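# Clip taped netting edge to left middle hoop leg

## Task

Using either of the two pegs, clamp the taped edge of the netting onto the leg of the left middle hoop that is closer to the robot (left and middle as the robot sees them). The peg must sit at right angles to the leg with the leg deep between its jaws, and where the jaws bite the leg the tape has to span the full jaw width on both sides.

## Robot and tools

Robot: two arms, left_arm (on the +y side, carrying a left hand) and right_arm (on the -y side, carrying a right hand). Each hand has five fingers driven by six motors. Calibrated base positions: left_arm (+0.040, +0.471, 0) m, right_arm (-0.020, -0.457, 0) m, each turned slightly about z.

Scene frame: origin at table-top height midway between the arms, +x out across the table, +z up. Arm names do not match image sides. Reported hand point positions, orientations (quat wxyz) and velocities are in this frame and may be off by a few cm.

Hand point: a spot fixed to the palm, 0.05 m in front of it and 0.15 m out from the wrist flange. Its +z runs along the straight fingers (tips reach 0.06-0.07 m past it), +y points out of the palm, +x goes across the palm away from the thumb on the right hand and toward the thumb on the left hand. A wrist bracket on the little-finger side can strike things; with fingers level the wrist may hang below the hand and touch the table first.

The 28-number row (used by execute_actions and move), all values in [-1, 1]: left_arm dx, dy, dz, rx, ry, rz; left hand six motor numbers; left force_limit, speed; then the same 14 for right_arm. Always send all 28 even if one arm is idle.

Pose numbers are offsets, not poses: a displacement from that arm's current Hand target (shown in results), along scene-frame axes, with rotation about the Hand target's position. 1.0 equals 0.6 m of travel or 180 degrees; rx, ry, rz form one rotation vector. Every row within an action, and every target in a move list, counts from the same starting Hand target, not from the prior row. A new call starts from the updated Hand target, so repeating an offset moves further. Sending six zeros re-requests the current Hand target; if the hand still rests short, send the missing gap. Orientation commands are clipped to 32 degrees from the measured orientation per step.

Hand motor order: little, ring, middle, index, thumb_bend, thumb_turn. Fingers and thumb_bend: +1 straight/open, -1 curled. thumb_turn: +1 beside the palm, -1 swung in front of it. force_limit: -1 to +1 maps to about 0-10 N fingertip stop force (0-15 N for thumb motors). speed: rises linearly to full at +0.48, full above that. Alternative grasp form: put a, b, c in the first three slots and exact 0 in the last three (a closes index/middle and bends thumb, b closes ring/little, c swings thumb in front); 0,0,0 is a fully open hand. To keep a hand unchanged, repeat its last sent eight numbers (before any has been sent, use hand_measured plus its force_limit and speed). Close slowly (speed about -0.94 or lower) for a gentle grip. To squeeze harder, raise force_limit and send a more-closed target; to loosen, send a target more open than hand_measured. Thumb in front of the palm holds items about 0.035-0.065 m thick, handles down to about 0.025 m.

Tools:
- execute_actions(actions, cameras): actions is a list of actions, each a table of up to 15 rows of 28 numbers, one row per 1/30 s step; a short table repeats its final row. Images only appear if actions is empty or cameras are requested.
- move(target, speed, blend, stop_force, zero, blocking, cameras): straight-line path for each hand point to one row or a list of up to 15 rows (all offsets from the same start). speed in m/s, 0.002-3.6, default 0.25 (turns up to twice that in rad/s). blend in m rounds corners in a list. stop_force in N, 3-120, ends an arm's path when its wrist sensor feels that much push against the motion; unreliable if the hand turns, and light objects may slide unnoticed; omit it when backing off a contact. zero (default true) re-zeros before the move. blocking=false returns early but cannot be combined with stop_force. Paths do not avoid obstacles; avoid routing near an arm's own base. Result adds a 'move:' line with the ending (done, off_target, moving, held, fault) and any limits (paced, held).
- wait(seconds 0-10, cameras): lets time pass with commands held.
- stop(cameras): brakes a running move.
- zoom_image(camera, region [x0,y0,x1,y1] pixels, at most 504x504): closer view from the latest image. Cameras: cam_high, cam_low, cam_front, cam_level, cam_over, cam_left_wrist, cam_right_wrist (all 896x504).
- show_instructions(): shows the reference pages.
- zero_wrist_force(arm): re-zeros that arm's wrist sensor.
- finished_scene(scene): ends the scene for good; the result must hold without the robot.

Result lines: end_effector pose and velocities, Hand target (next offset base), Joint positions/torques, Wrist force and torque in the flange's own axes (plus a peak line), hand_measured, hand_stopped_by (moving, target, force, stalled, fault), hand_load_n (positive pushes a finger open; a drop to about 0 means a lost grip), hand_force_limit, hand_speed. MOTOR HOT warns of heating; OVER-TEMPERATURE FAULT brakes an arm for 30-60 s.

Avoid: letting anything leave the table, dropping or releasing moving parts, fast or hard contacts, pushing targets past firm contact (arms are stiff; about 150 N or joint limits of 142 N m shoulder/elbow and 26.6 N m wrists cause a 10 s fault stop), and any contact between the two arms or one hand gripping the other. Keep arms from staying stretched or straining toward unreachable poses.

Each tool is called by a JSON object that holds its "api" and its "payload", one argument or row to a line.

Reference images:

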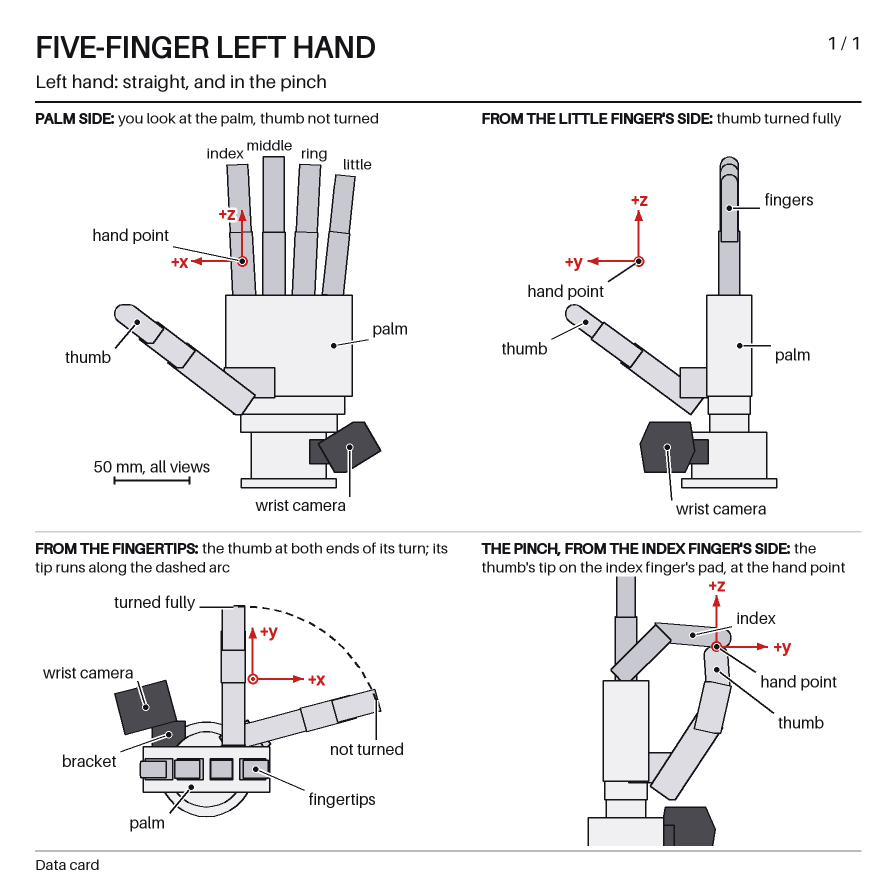

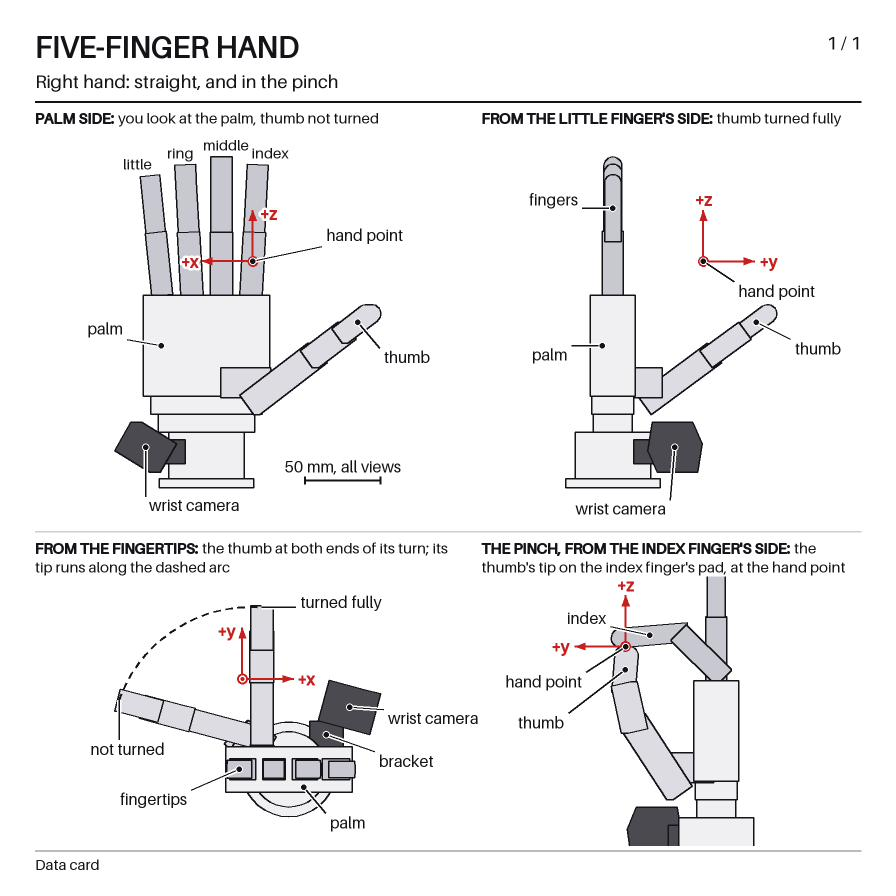

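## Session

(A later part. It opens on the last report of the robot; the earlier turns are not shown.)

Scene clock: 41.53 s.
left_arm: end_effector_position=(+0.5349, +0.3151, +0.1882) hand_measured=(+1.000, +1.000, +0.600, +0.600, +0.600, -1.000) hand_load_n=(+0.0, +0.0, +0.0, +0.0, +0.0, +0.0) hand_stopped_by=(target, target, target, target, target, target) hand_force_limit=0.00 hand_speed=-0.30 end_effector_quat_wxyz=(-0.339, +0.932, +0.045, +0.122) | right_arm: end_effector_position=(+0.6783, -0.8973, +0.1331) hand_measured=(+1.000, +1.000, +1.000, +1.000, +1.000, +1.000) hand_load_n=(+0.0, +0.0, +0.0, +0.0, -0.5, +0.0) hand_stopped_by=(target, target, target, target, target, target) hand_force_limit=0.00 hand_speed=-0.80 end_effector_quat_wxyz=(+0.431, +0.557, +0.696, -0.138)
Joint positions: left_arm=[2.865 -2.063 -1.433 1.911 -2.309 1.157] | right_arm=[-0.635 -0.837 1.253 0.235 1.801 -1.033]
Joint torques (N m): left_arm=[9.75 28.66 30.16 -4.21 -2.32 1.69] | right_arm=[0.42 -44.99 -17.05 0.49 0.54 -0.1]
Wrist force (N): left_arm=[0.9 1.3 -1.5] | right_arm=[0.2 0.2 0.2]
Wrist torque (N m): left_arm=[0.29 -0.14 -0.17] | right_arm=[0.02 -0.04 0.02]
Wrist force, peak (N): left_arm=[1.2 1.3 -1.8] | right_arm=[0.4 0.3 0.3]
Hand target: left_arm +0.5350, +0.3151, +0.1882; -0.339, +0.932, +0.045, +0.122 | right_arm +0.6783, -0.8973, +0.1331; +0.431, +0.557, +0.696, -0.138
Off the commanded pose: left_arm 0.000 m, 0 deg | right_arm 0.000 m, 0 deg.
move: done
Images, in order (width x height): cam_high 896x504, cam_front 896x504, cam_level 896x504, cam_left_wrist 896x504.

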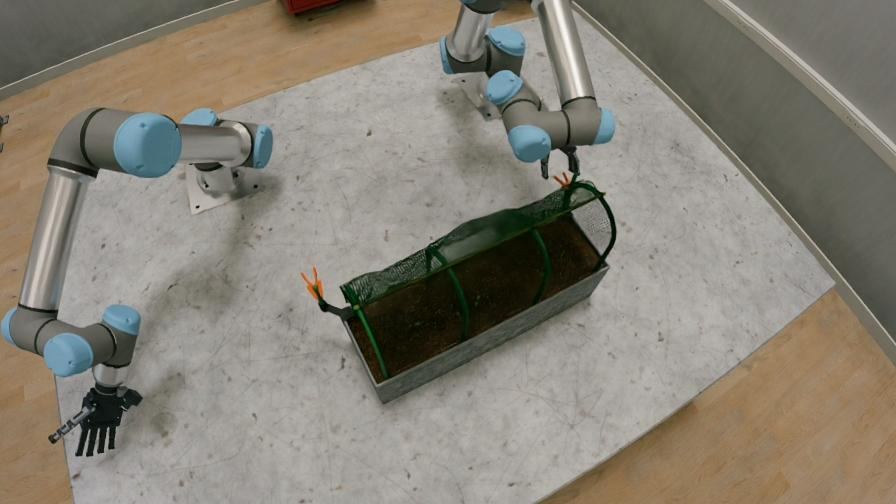

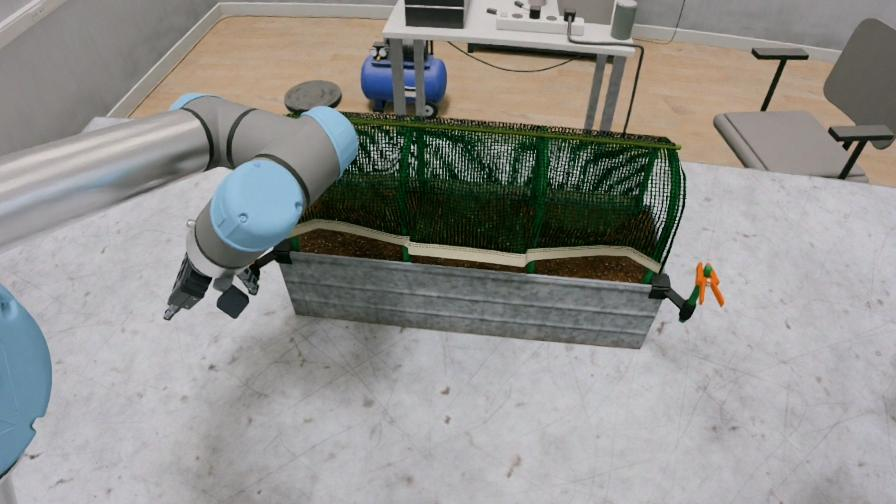

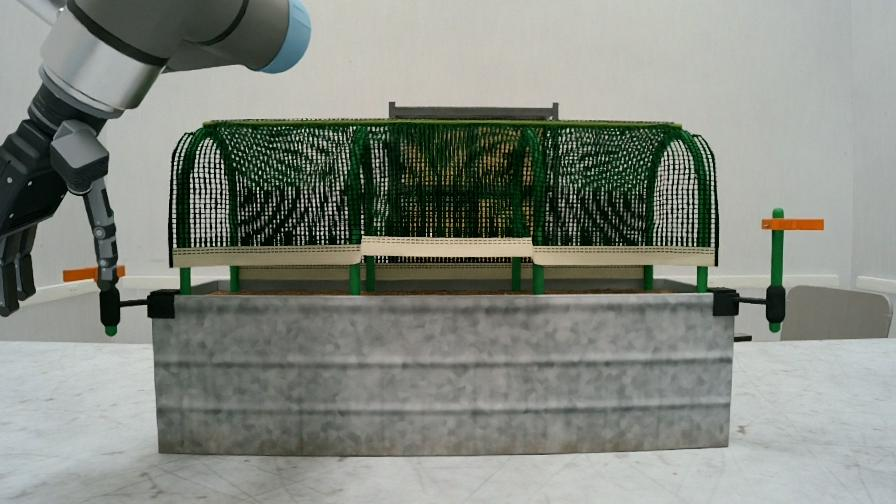

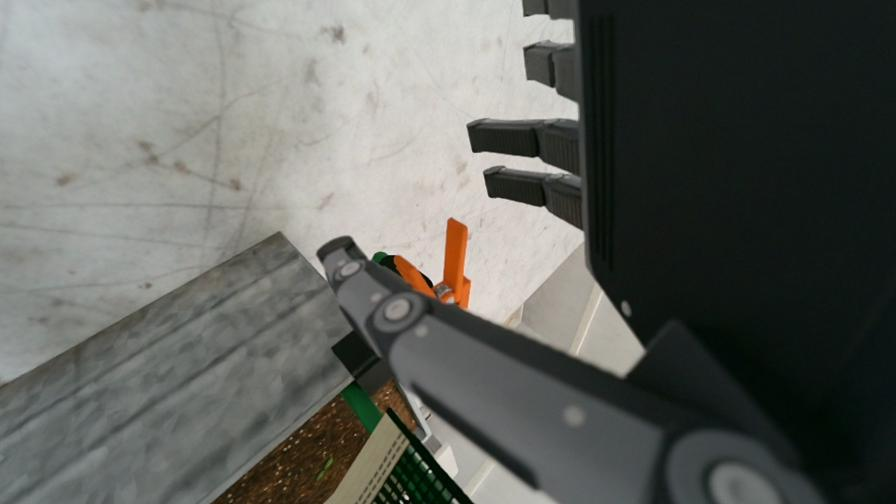

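{"api": "move", "payload": {
  "target": [0.0333, 0, 0, 0, 0, 0, 1,1,0.6,0.6,0.6,-1, 0, -0.3, 0,0,0,0,0,0, 0,0,0,0,0,0, 0, -0.8],
  "speed": 0.08,
  "cameras": ["cam_high", "cam_level", "cam_left_wrist"]
}}

{"api": "zoom_image", "payload": {
  "camera": "cam_high",
  "region": [520, 130, 620, 220]
}}

{"api": "zoom_image", "payload": {
  "camera": "cam_left_wrist",
  "region": [300, 120, 620, 420]
}}

{"api": "zoom_image", "payload": {
  "camera": "cam_level",
  "region": [0, 180, 160, 340]
}}

Scene clock: 43.67 s.
left_arm: end_effector_position=(+0.5548, +0.3151, +0.1882) hand_measured=(+1.000, +1.000, +0.600, +0.600, +0.600, -1.000) hand_load_n=(+0.0, +0.0, +0.0, +0.0, +0.0, +0.0) hand_stopped_by=(target, target, target, target, target, target) hand_force_limit=0.00 hand_speed=-0.30 end_effector_quat_wxyz=(-0.339, +0.932, +0.045, +0.122) | right_arm: end_effector_position=(+0.6783, -0.8973, +0.1331) hand_measured=(+1.000, +1.000, +1.000, +1.000, +1.000, +1.000) hand_load_n=(+0.0, +0.0, +0.0, +0.5, +0.0, +0.0) hand_stopped_by=(target, target, target, target, target, target) hand_force_limit=0.00 hand_speed=-0.80 end_effector_quat_wxyz=(+0.431, +0.557, +0.696, -0.138)
Joint positions: left_arm=[2.878 -2.101 -1.37 1.898 -2.309 1.174] | right_arm=[-0.635 -0.837 1.253 0.235 1.801 -1.033]
Joint torques (N m): left_arm=[10 31.16 29.36 -4 -1.74 1.74] | right_arm=[0.36 -44.11 -17.3 0.49 0.61 0.02]
Wrist force (N): left_arm=[1.1 1.1 -1.5] | right_arm=[-0.2 -0.1 0.0]
Wrist torque (N m): left_arm=[0.26 -0.19 -0.13] | right_arm=[0.00 0.03 -0.01]
Wrist force, peak (N): left_arm=[1.3 1.1 -1.7] | right_arm=[0.5 0.3 -0.1]
Hand target: left_arm +0.5549, +0.3151, +0.1882; -0.339, +0.932, +0.045, +0.122 | right_arm +0.6783, -0.8973, +0.1331; +0.431, +0.557, +0.696, -0.138
Off the commanded pose: left_arm 0.000 m, 0 deg | right_arm 0.000 m, 0 deg.
move: done
Images, in order (width x height): cam_high 896x504, cam_level 896x504, cam_left_wrist 896x504.

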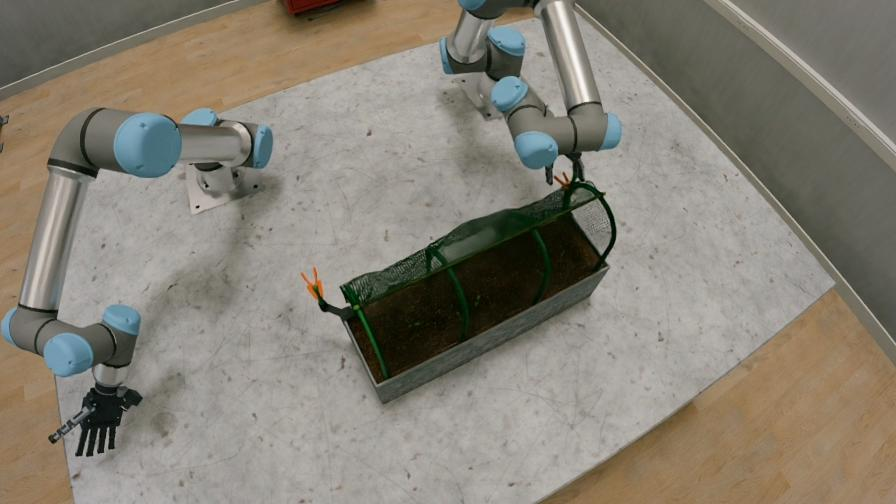

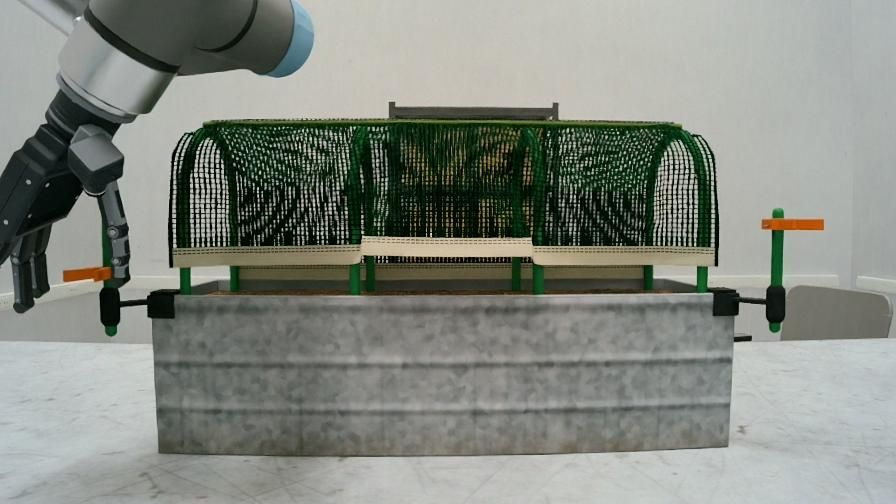

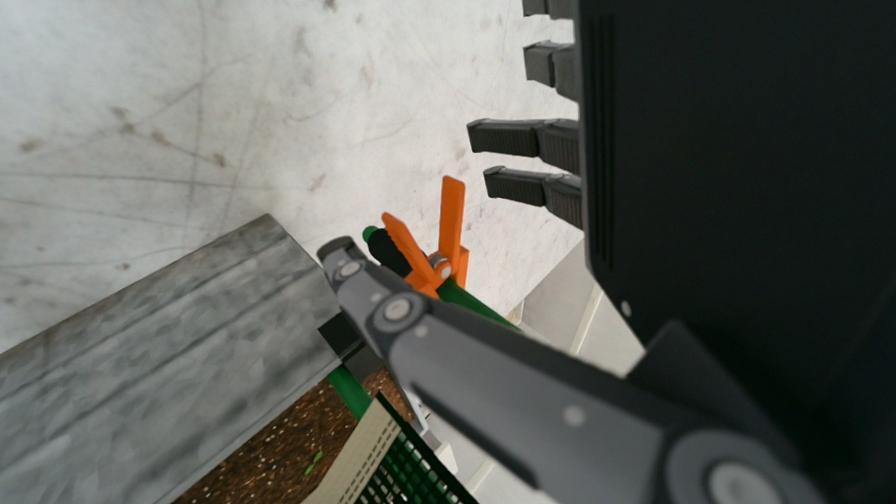

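Scaled by 5.040 from the camera's 896x504 image, which has a finer 1280x720 frame.

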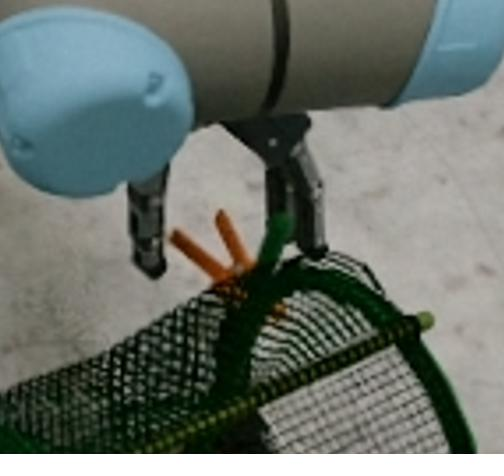

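Scaled by 1.575 from the camera's 896x504 image, which has a finer 1280x720 frame.

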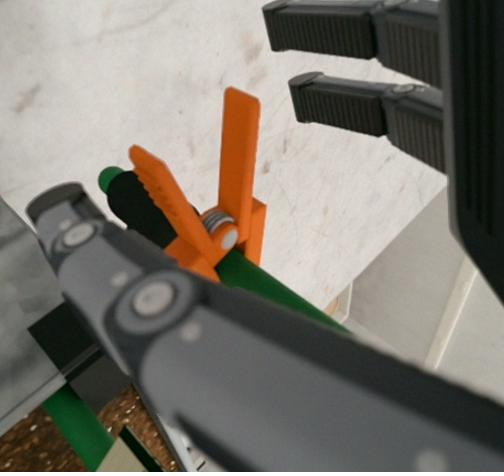

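Scaled by 3.150 from the camera's 896x504 image, which has a finer 1280x720 frame.

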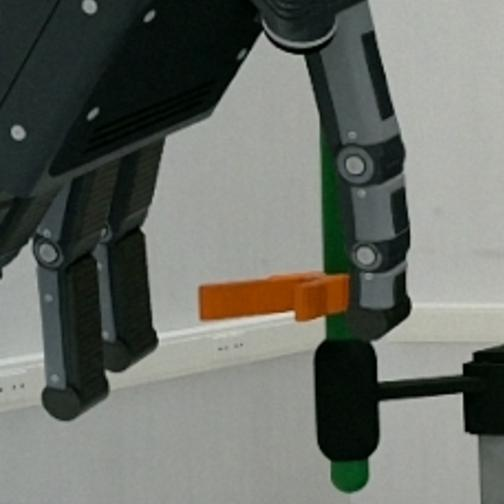

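{"api": "move", "payload": {
  "target": [0.02, 0, 0.005, 0, 0, 0, 1,1,0.6,0.6,0.6,-1, 0, -0.3, 0,0,0,0,0,0, 0,0,0,0,0,0, 0, -0.8],
  "speed": 0.06,
  "cameras": ["cam_high", "cam_level", "cam_left_wrist"]
}}

{"api": "zoom_image", "payload": {
  "camera": "cam_left_wrist",
  "region": [300, 120, 620, 420]
}}

{"api": "zoom_image", "payload": {
  "camera": "cam_level",
  "region": [0, 180, 160, 340]
}}

{"api": "zoom_image", "payload": {
  "camera": "cam_high",
  "region": [530, 140, 610, 210]
}}

Scene clock: 46.20 s.
left_arm: end_effector_position=(+0.5668, +0.3151, +0.1911) hand_measured=(+1.000, +1.000, +0.600, +0.600, +0.600, -1.000) hand_load_n=(+0.0, +0.0, +0.0, +0.0, +0.0, +0.0) hand_stopped_by=(target, target, target, target, target, target) hand_force_limit=0.00 hand_speed=-0.30 end_effector_quat_wxyz=(-0.339, +0.932, +0.045, +0.122) | right_arm: end_effector_position=(+0.6783, -0.8973, +0.1331) hand_measured=(+1.000, +1.000, +1.000, +1.000, +1.000, +1.000) hand_load_n=(+0.0, +0.0, +0.0, +0.0, +0.0, +0.0) hand_stopped_by=(target, target, target, target, target, target) hand_force_limit=0.00 hand_speed=-0.80 end_effector_quat_wxyz=(+0.431, +0.557, +0.696, -0.138)
Joint positions: left_arm=[2.885 -2.122 -1.326 1.882 -2.309 1.183] | right_arm=[-0.635 -0.837 1.253 0.235 1.801 -1.033]
Joint torques (N m): left_arm=[9.51 32.76 30.39 -4.42 0.45 1.65] | right_arm=[-0.17 -43.98 -17.19 0.31 0.72 -0.18]
Wrist force (N): left_arm=[1.1 0.9 -1.6] | right_arm=[0.1 0.0 0.1]
Wrist torque (N m): left_arm=[0.23 -0.19 -0.13] | right_arm=[-0.01 -0.03 0.01]
Wrist force, peak (N): left_arm=[1.4 1.3 -1.7] | right_arm=[0.7 -0.3 0.0]
Hand target: left_arm +0.5669, +0.3151, +0.1912; -0.339, +0.932, +0.045, +0.122 | right_arm +0.6783, -0.8973, +0.1331; +0.431, +0.557, +0.696, -0.138
Off the commanded pose: left_arm 0.000 m, 0 deg | right_arm 0.000 m, 0 deg.
move: done
Images, in order (width x height): cam_high 896x504, cam_level 896x504, cam_left_wrist 896x504.

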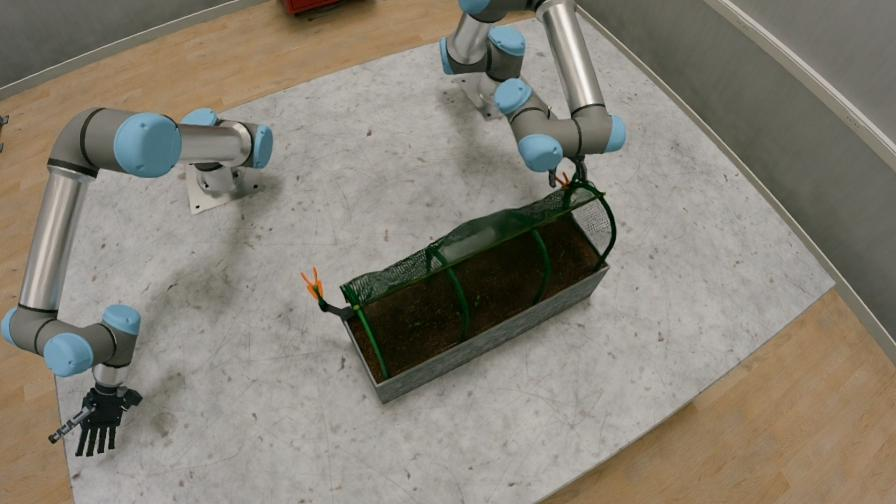

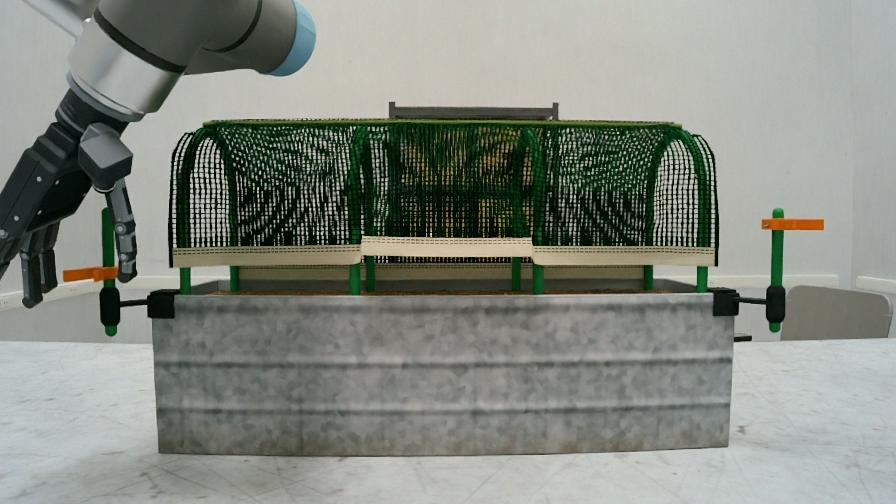

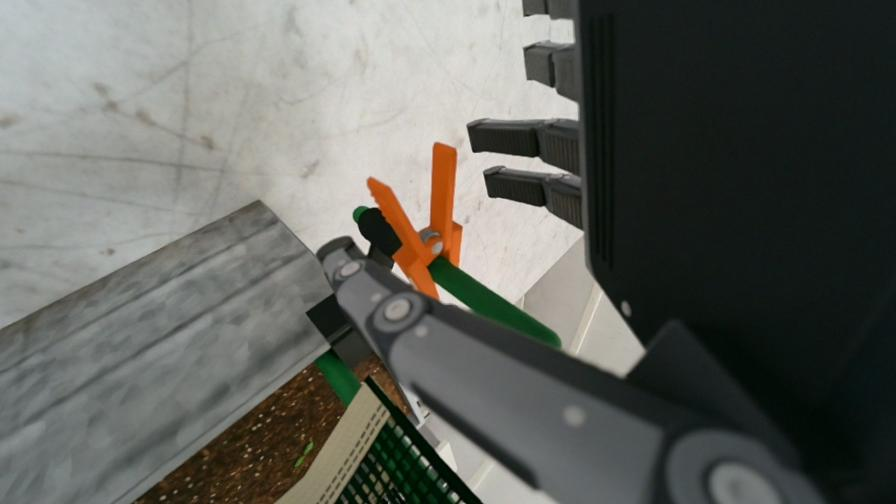

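Scaled by 1.575 from the camera's 896x504 image, which has a finer 1280x720 frame.

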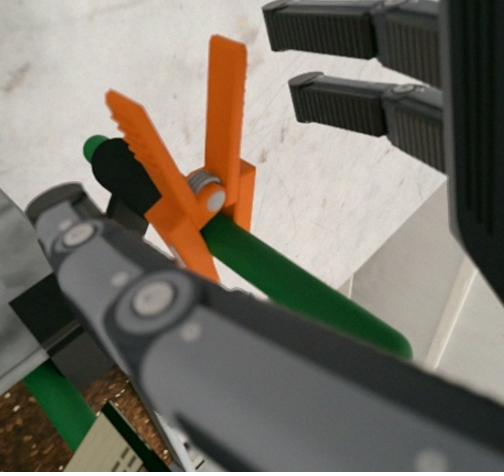

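Scaled by 3.150 from the camera's 896x504 image, which has a finer 1280x720 frame.

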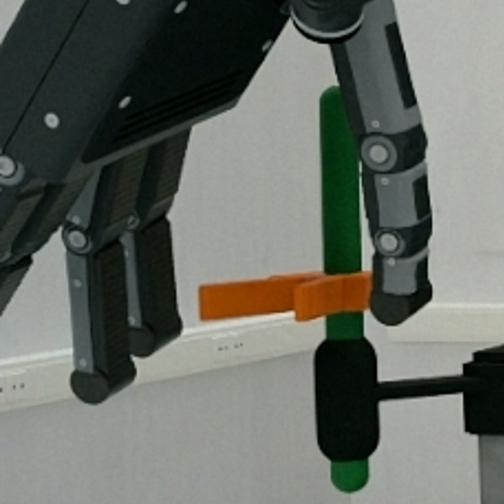

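Scaled by 6.300 from the camera's 896x504 image, which has a finer 1280x720 frame.

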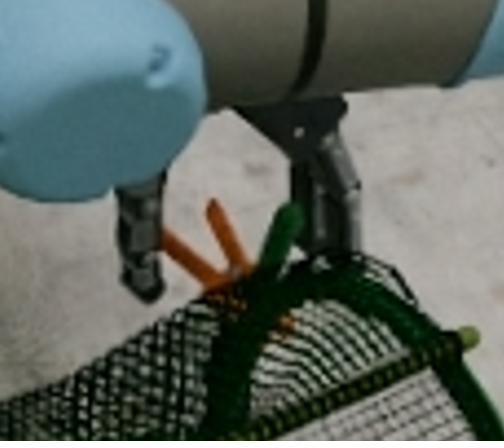

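{"api": "move", "payload": {
  "target": [0, 0, 0, 0, 0, 0, 1,1,0.3,0.3,0.5,-1, -0.4, -0.7, 0,0,0,0,0,0, 0,0,0,0,0,0, 0, -0.8],
  "speed": 0.06,
  "cameras": ["cam_high", "cam_level", "cam_left_wrist"]
}}

{"api": "zoom_image", "payload": {
  "camera": "cam_left_wrist",
  "region": [300, 120, 620, 420]
}}

{"api": "zoom_image", "payload": {
  "camera": "cam_level",
  "region": [0, 180, 160, 340]
}}

Scene clock: 47.43 s.
left_arm: end_effector_position=(+0.5669, +0.3151, +0.1912) hand_measured=(+1.000, +1.000, +0.300, +0.300, +0.500, -1.000) hand_load_n=(+0.0, +0.0, +0.0, +0.0, +0.0, +0.0) hand_stopped_by=(target, target, target, target, target, target) hand_force_limit=-0.40 hand_speed=-0.70 end_effector_quat_wxyz=(-0.339, +0.932, +0.045, +0.122) | right_arm: end_effector_position=(+0.6783, -0.8973, +0.1331) hand_measured=(+1.000, +1.000, +1.000, +1.000, +1.000, +1.000) hand_load_n=(+0.0, +0.0, +0.0, +0.0, +0.0, +0.0) hand_stopped_by=(target, target, target, target, target, target) hand_force_limit=0.00 hand_speed=-0.80 end_effector_quat_wxyz=(+0.431, +0.557, +0.696, -0.138)
Joint positions: left_arm=[2.885 -2.122 -1.326 1.882 -2.309 1.184] | right_arm=[-0.635 -0.837 1.253 0.235 1.801 -1.033]
Joint torques (N m): left_arm=[9.9 31.17 29.31 -3.97 0.61 1.48] | right_arm=[0.51 -44.76 -17.34 0.47 0.61 -0.04]
Wrist force (N): left_arm=[1.3 1.0 -1.2] | right_arm=[0.2 -0.3 0.1]
Wrist torque (N m): left_arm=[0.22 -0.21 -0.12] | right_arm=[-0.04 -0.04 0.01]
Wrist force, peak (N): left_arm=[1.6 0.9 -1.6] | right_arm=[0.0 0.5 0.2]
Hand target: left_arm +0.5669, +0.3151, +0.1912; -0.339, +0.932, +0.045, +0.122 | right_arm +0.6783, -0.8973, +0.1331; +0.431, +0.557, +0.696, -0.138
Off the commanded pose: left_arm 0.000 m, 0 deg | right_arm 0.000 m, 0 deg.
move: done
Images, in order (width x height): cam_high 896x504, cam_level 896x504, cam_left_wrist 896x504.

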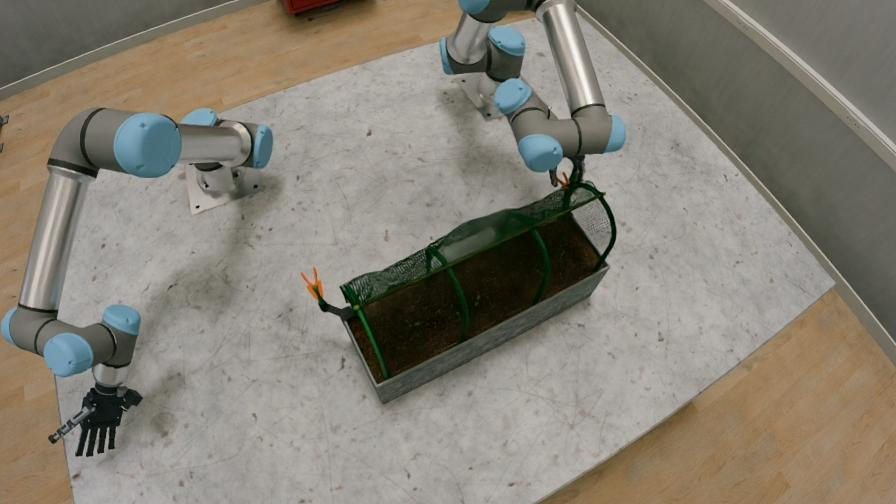

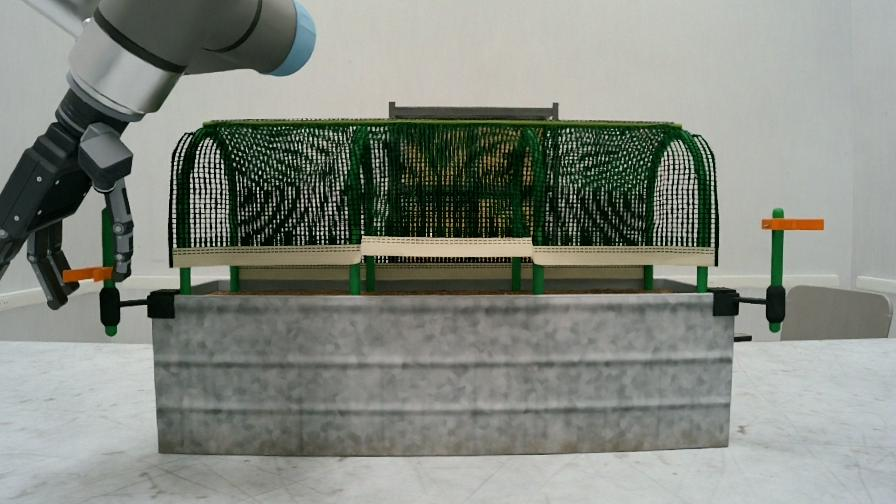

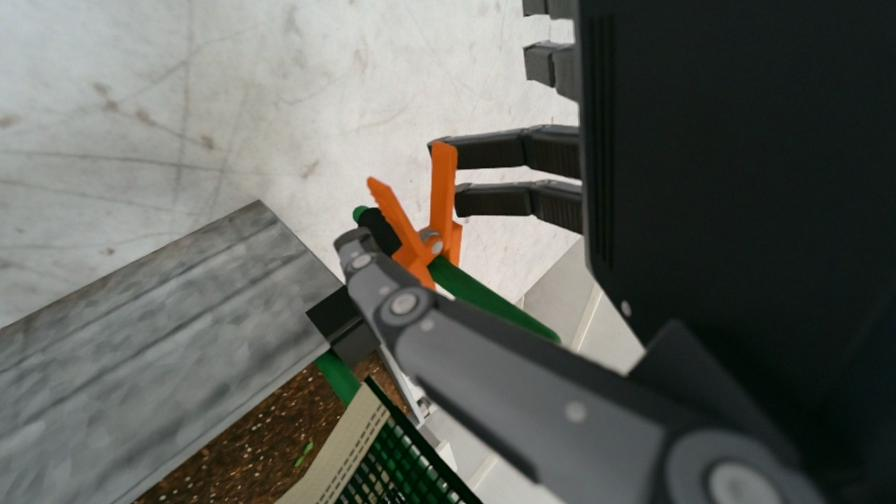

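Scaled by 1.575 from the camera's 896x504 image, which has a finer 1280x720 frame.

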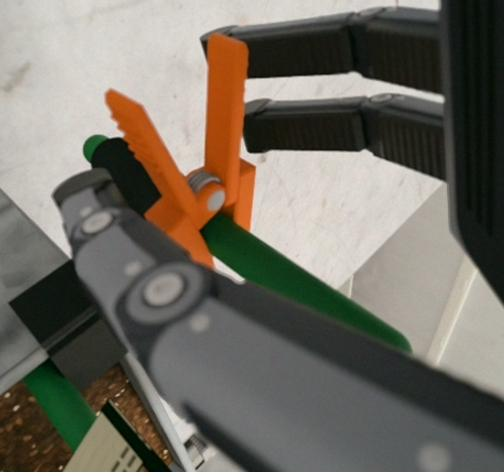

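Scaled by 3.150 from the camera's 896x504 image, which has a finer 1280x720 frame.

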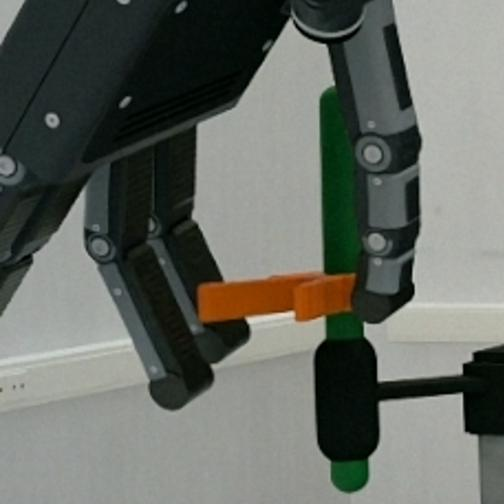

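{"api": "move", "payload": {
  "target": [-0.0067, 0, 0, 0, 0, 0, 1,1,0.15,0.15,0.44,-1, -0.4, -0.8, 0,0,0,0,0,0, 0,0,0,0,0,0, 0, -0.8],
  "speed": 0.05,
  "cameras": ["cam_high", "cam_level", "cam_left_wrist"]
}}

{"api": "zoom_image", "payload": {
  "camera": "cam_left_wrist",
  "region": [300, 120, 620, 420]
}}

{"api": "zoom_image", "payload": {
  "camera": "cam_level",
  "region": [0, 180, 160, 340]
}}

Scene clock: 50.23 s.
left_arm: end_effector_position=(+0.5630, +0.3151, +0.1912) hand_measured=(+1.000, +1.000, +0.150, +0.150, +0.440, -1.000) hand_load_n=(+0.0, +0.0, +0.0, +0.0, +0.0, +0.0) hand_stopped_by=(target, target, target, target, target, target) hand_force_limit=-0.40 hand_speed=-0.80 end_effector_quat_wxyz=(-0.339, +0.932, +0.045, +0.122) | right_arm: end_effector_position=(+0.6783, -0.8973, +0.1331) hand_measured=(+1.000, +1.000, +1.000, +1.000, +1.000, +1.000) hand_load_n=(+0.0, +0.0, +0.0, +0.0, +0.0, +0.0) hand_stopped_by=(target, target, target, target, target, target) hand_force_limit=0.00 hand_speed=-0.80 end_effector_quat_wxyz=(+0.431, +0.557, +0.696, -0.138)
Joint positions: left_arm=[2.883 -2.115 -1.339 1.885 -2.309 1.18] | right_arm=[-0.635 -0.837 1.253 0.235 1.801 -1.033]
Joint torques (N m): left_arm=[-11.34 47.47 4.46 -0.43 0.07 -1.84] | right_arm=[0.34 -43.66 -17.92 0.57 0.67 -0.09]
Wrist force (N): left_arm=[1.1 0.9 -1.5] | right_arm=[0.1 0.1 0.1]
Wrist torque (N m): left_arm=[0.22 -0.18 0.05] | right_arm=[0.01 -0.03 0.01]
Wrist force, peak (N): left_arm=[1.2 1.2 -1.6] | right_arm=[0.6 0.4 -0.1]
Hand target: left_arm +0.5629, +0.3151, +0.1912; -0.339, +0.932, +0.045, +0.122 | right_arm +0.6783, -0.8973, +0.1331; +0.431, +0.557, +0.696, -0.138
Off the commanded pose: left_arm 0.000 m, 0 deg | right_arm 0.000 m, 0 deg.
move: done
Images, in order (width x height): cam_high 896x504, cam_level 896x504, cam_left_wrist 896x504.

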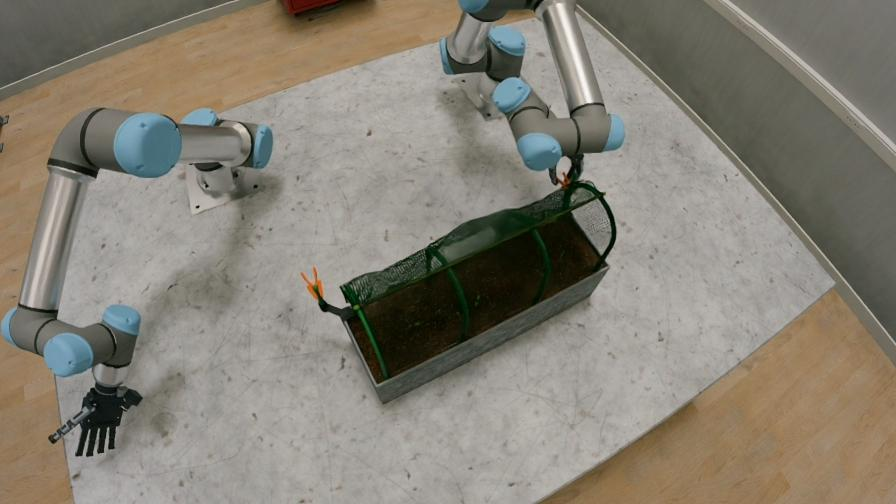

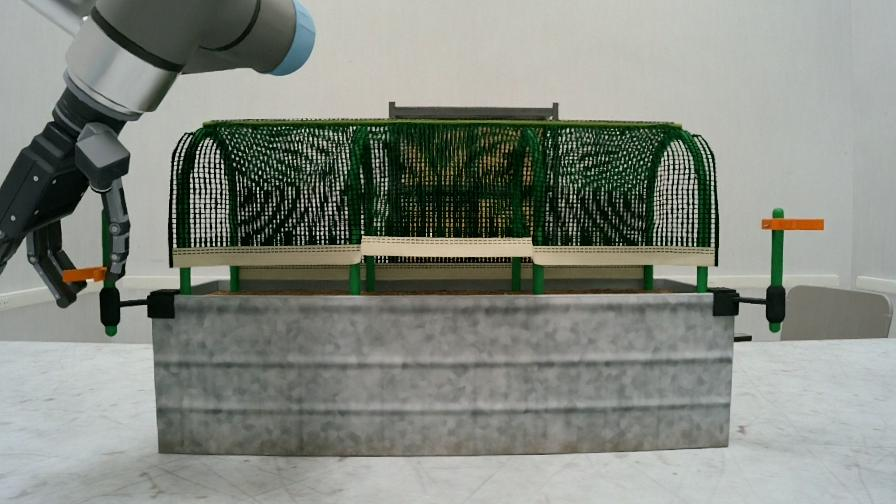

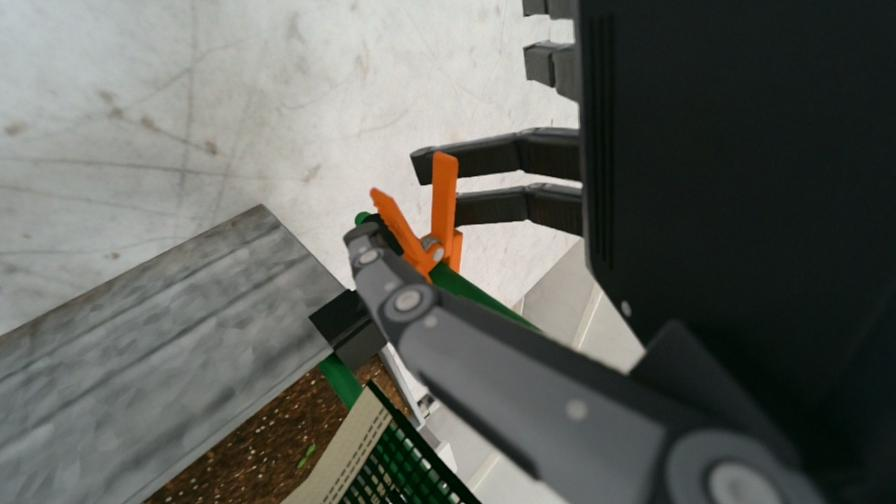

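Scaled by 1.575 from the camera's 896x504 image, which has a finer 1280x720 frame.

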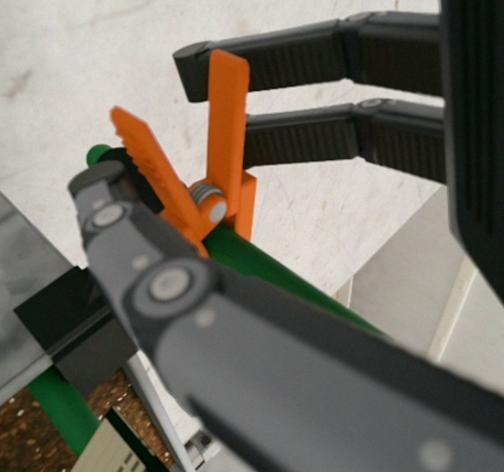

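Scaled by 3.150 from the camera's 896x504 image, which has a finer 1280x720 frame.

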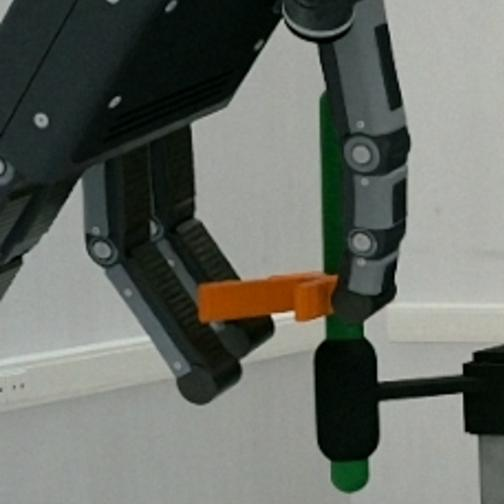

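{"api": "move", "payload": {
  "target": [0, 0, 0, 0, 0, 0, 1,1,-0.1,-0.1,0.34,-1, -0.6, -0.88, 0,0,0,0,0,0, 0,0,0,0,0,0, 0, -0.8],
  "speed": 0.05,
  "cameras": ["cam_high", "cam_level", "cam_left_wrist"]
}}

{"api": "zoom_image", "payload": {
  "camera": "cam_left_wrist",
  "region": [300, 120, 620, 420]
}}

{"api": "zoom_image", "payload": {
  "camera": "cam_level",
  "region": [0, 180, 160, 340]
}}

Scene clock: 51.30 s.
left_arm: end_effector_position=(+0.5629, +0.3151, +0.1912) hand_measured=(+1.000, +1.000, -0.026, +0.062, +0.346, -1.000) hand_load_n=(+0.0, +0.0, +2.5, +3.0, +3.5, +0.0) hand_stopped_by=(target, target, force, force, force, target) hand_force_limit=-0.60 hand_speed=-0.88 end_effector_quat_wxyz=(-0.339, +0.932, +0.045, +0.122) | right_arm: end_effector_position=(+0.6783, -0.8973, +0.1331) hand_measured=(+1.000, +1.000, +1.000, +1.000, +1.000, +1.000) hand_load_n=(-0.5, +0.0, +0.0, +0.0, +0.0, +0.0) hand_stopped_by=(target, target, target, target, target, target) hand_force_limit=0.00 hand_speed=-0.80 end_effector_quat_wxyz=(+0.431, +0.557, +0.696, -0.138)
Joint positions: left_arm=[2.882 -2.114 -1.339 1.885 -2.309 1.18] | right_arm=[-0.635 -0.837 1.253 0.235 1.801 -1.033]
Joint torques (N m): left_arm=[-9.79 47.97 5.66 -0.83 -0.63 -1.71] | right_arm=[0.3 -43.74 -17.2 0.57 0.69 -0.07]
Wrist force (N): left_arm=[0.4 -0.1 0.2] | right_arm=[0.1 0.3 0.0]
Wrist torque (N m): left_arm=[0.23 -0.21 0.04] | right_arm=[0.04 -0.02 0.01]
Wrist force, peak (N): left_arm=[1.3 1.1 -1.6] | right_arm=[0.4 0.2 -0.3]
Hand target: left_arm +0.5629, +0.3151, +0.1912; -0.339, +0.932, +0.045, +0.122 | right_arm +0.6783, -0.8973, +0.1331; +0.431, +0.557, +0.696, -0.138
Off the commanded pose: left_arm 0.000 m, 0 deg | right_arm 0.000 m, 0 deg.
move: done
Images, in order (width x height): cam_high 896x504, cam_level 896x504, cam_left_wrist 896x504.

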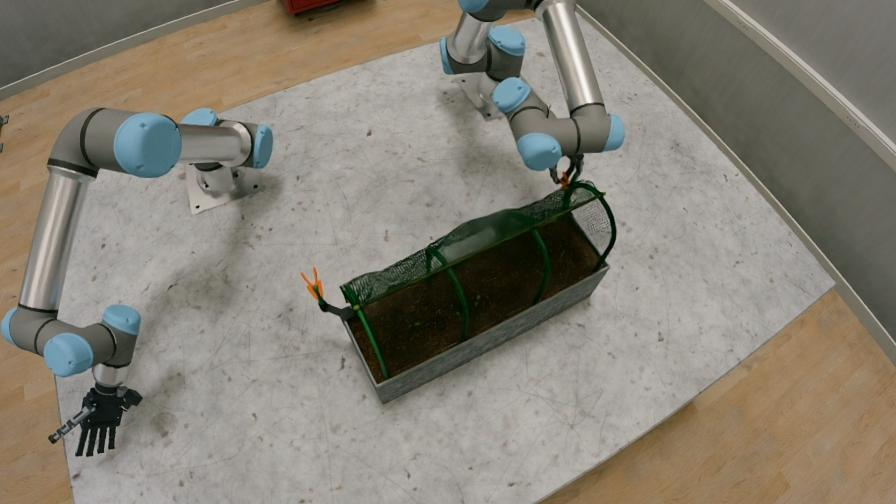

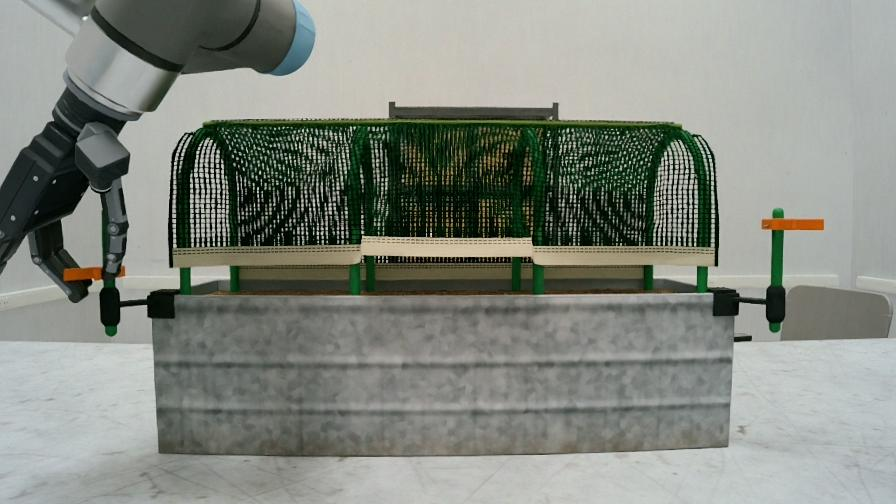

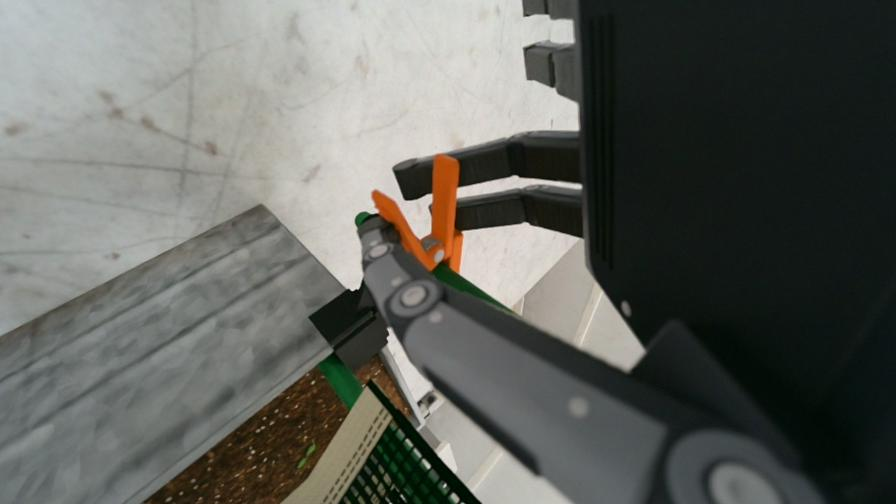

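Scaled by 1.575 from the camera's 896x504 image, which has a finer 1280x720 frame.

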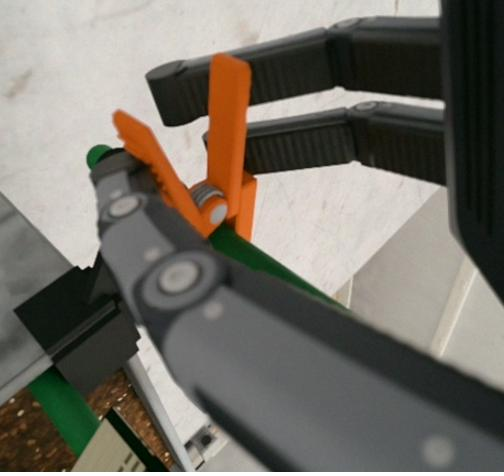

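Scaled by 3.150 from the camera's 896x504 image, which has a finer 1280x720 frame.

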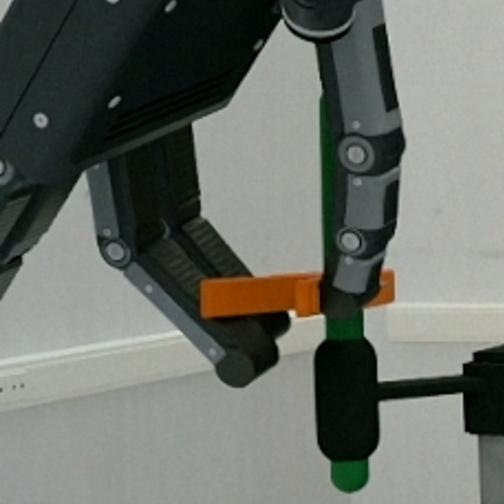

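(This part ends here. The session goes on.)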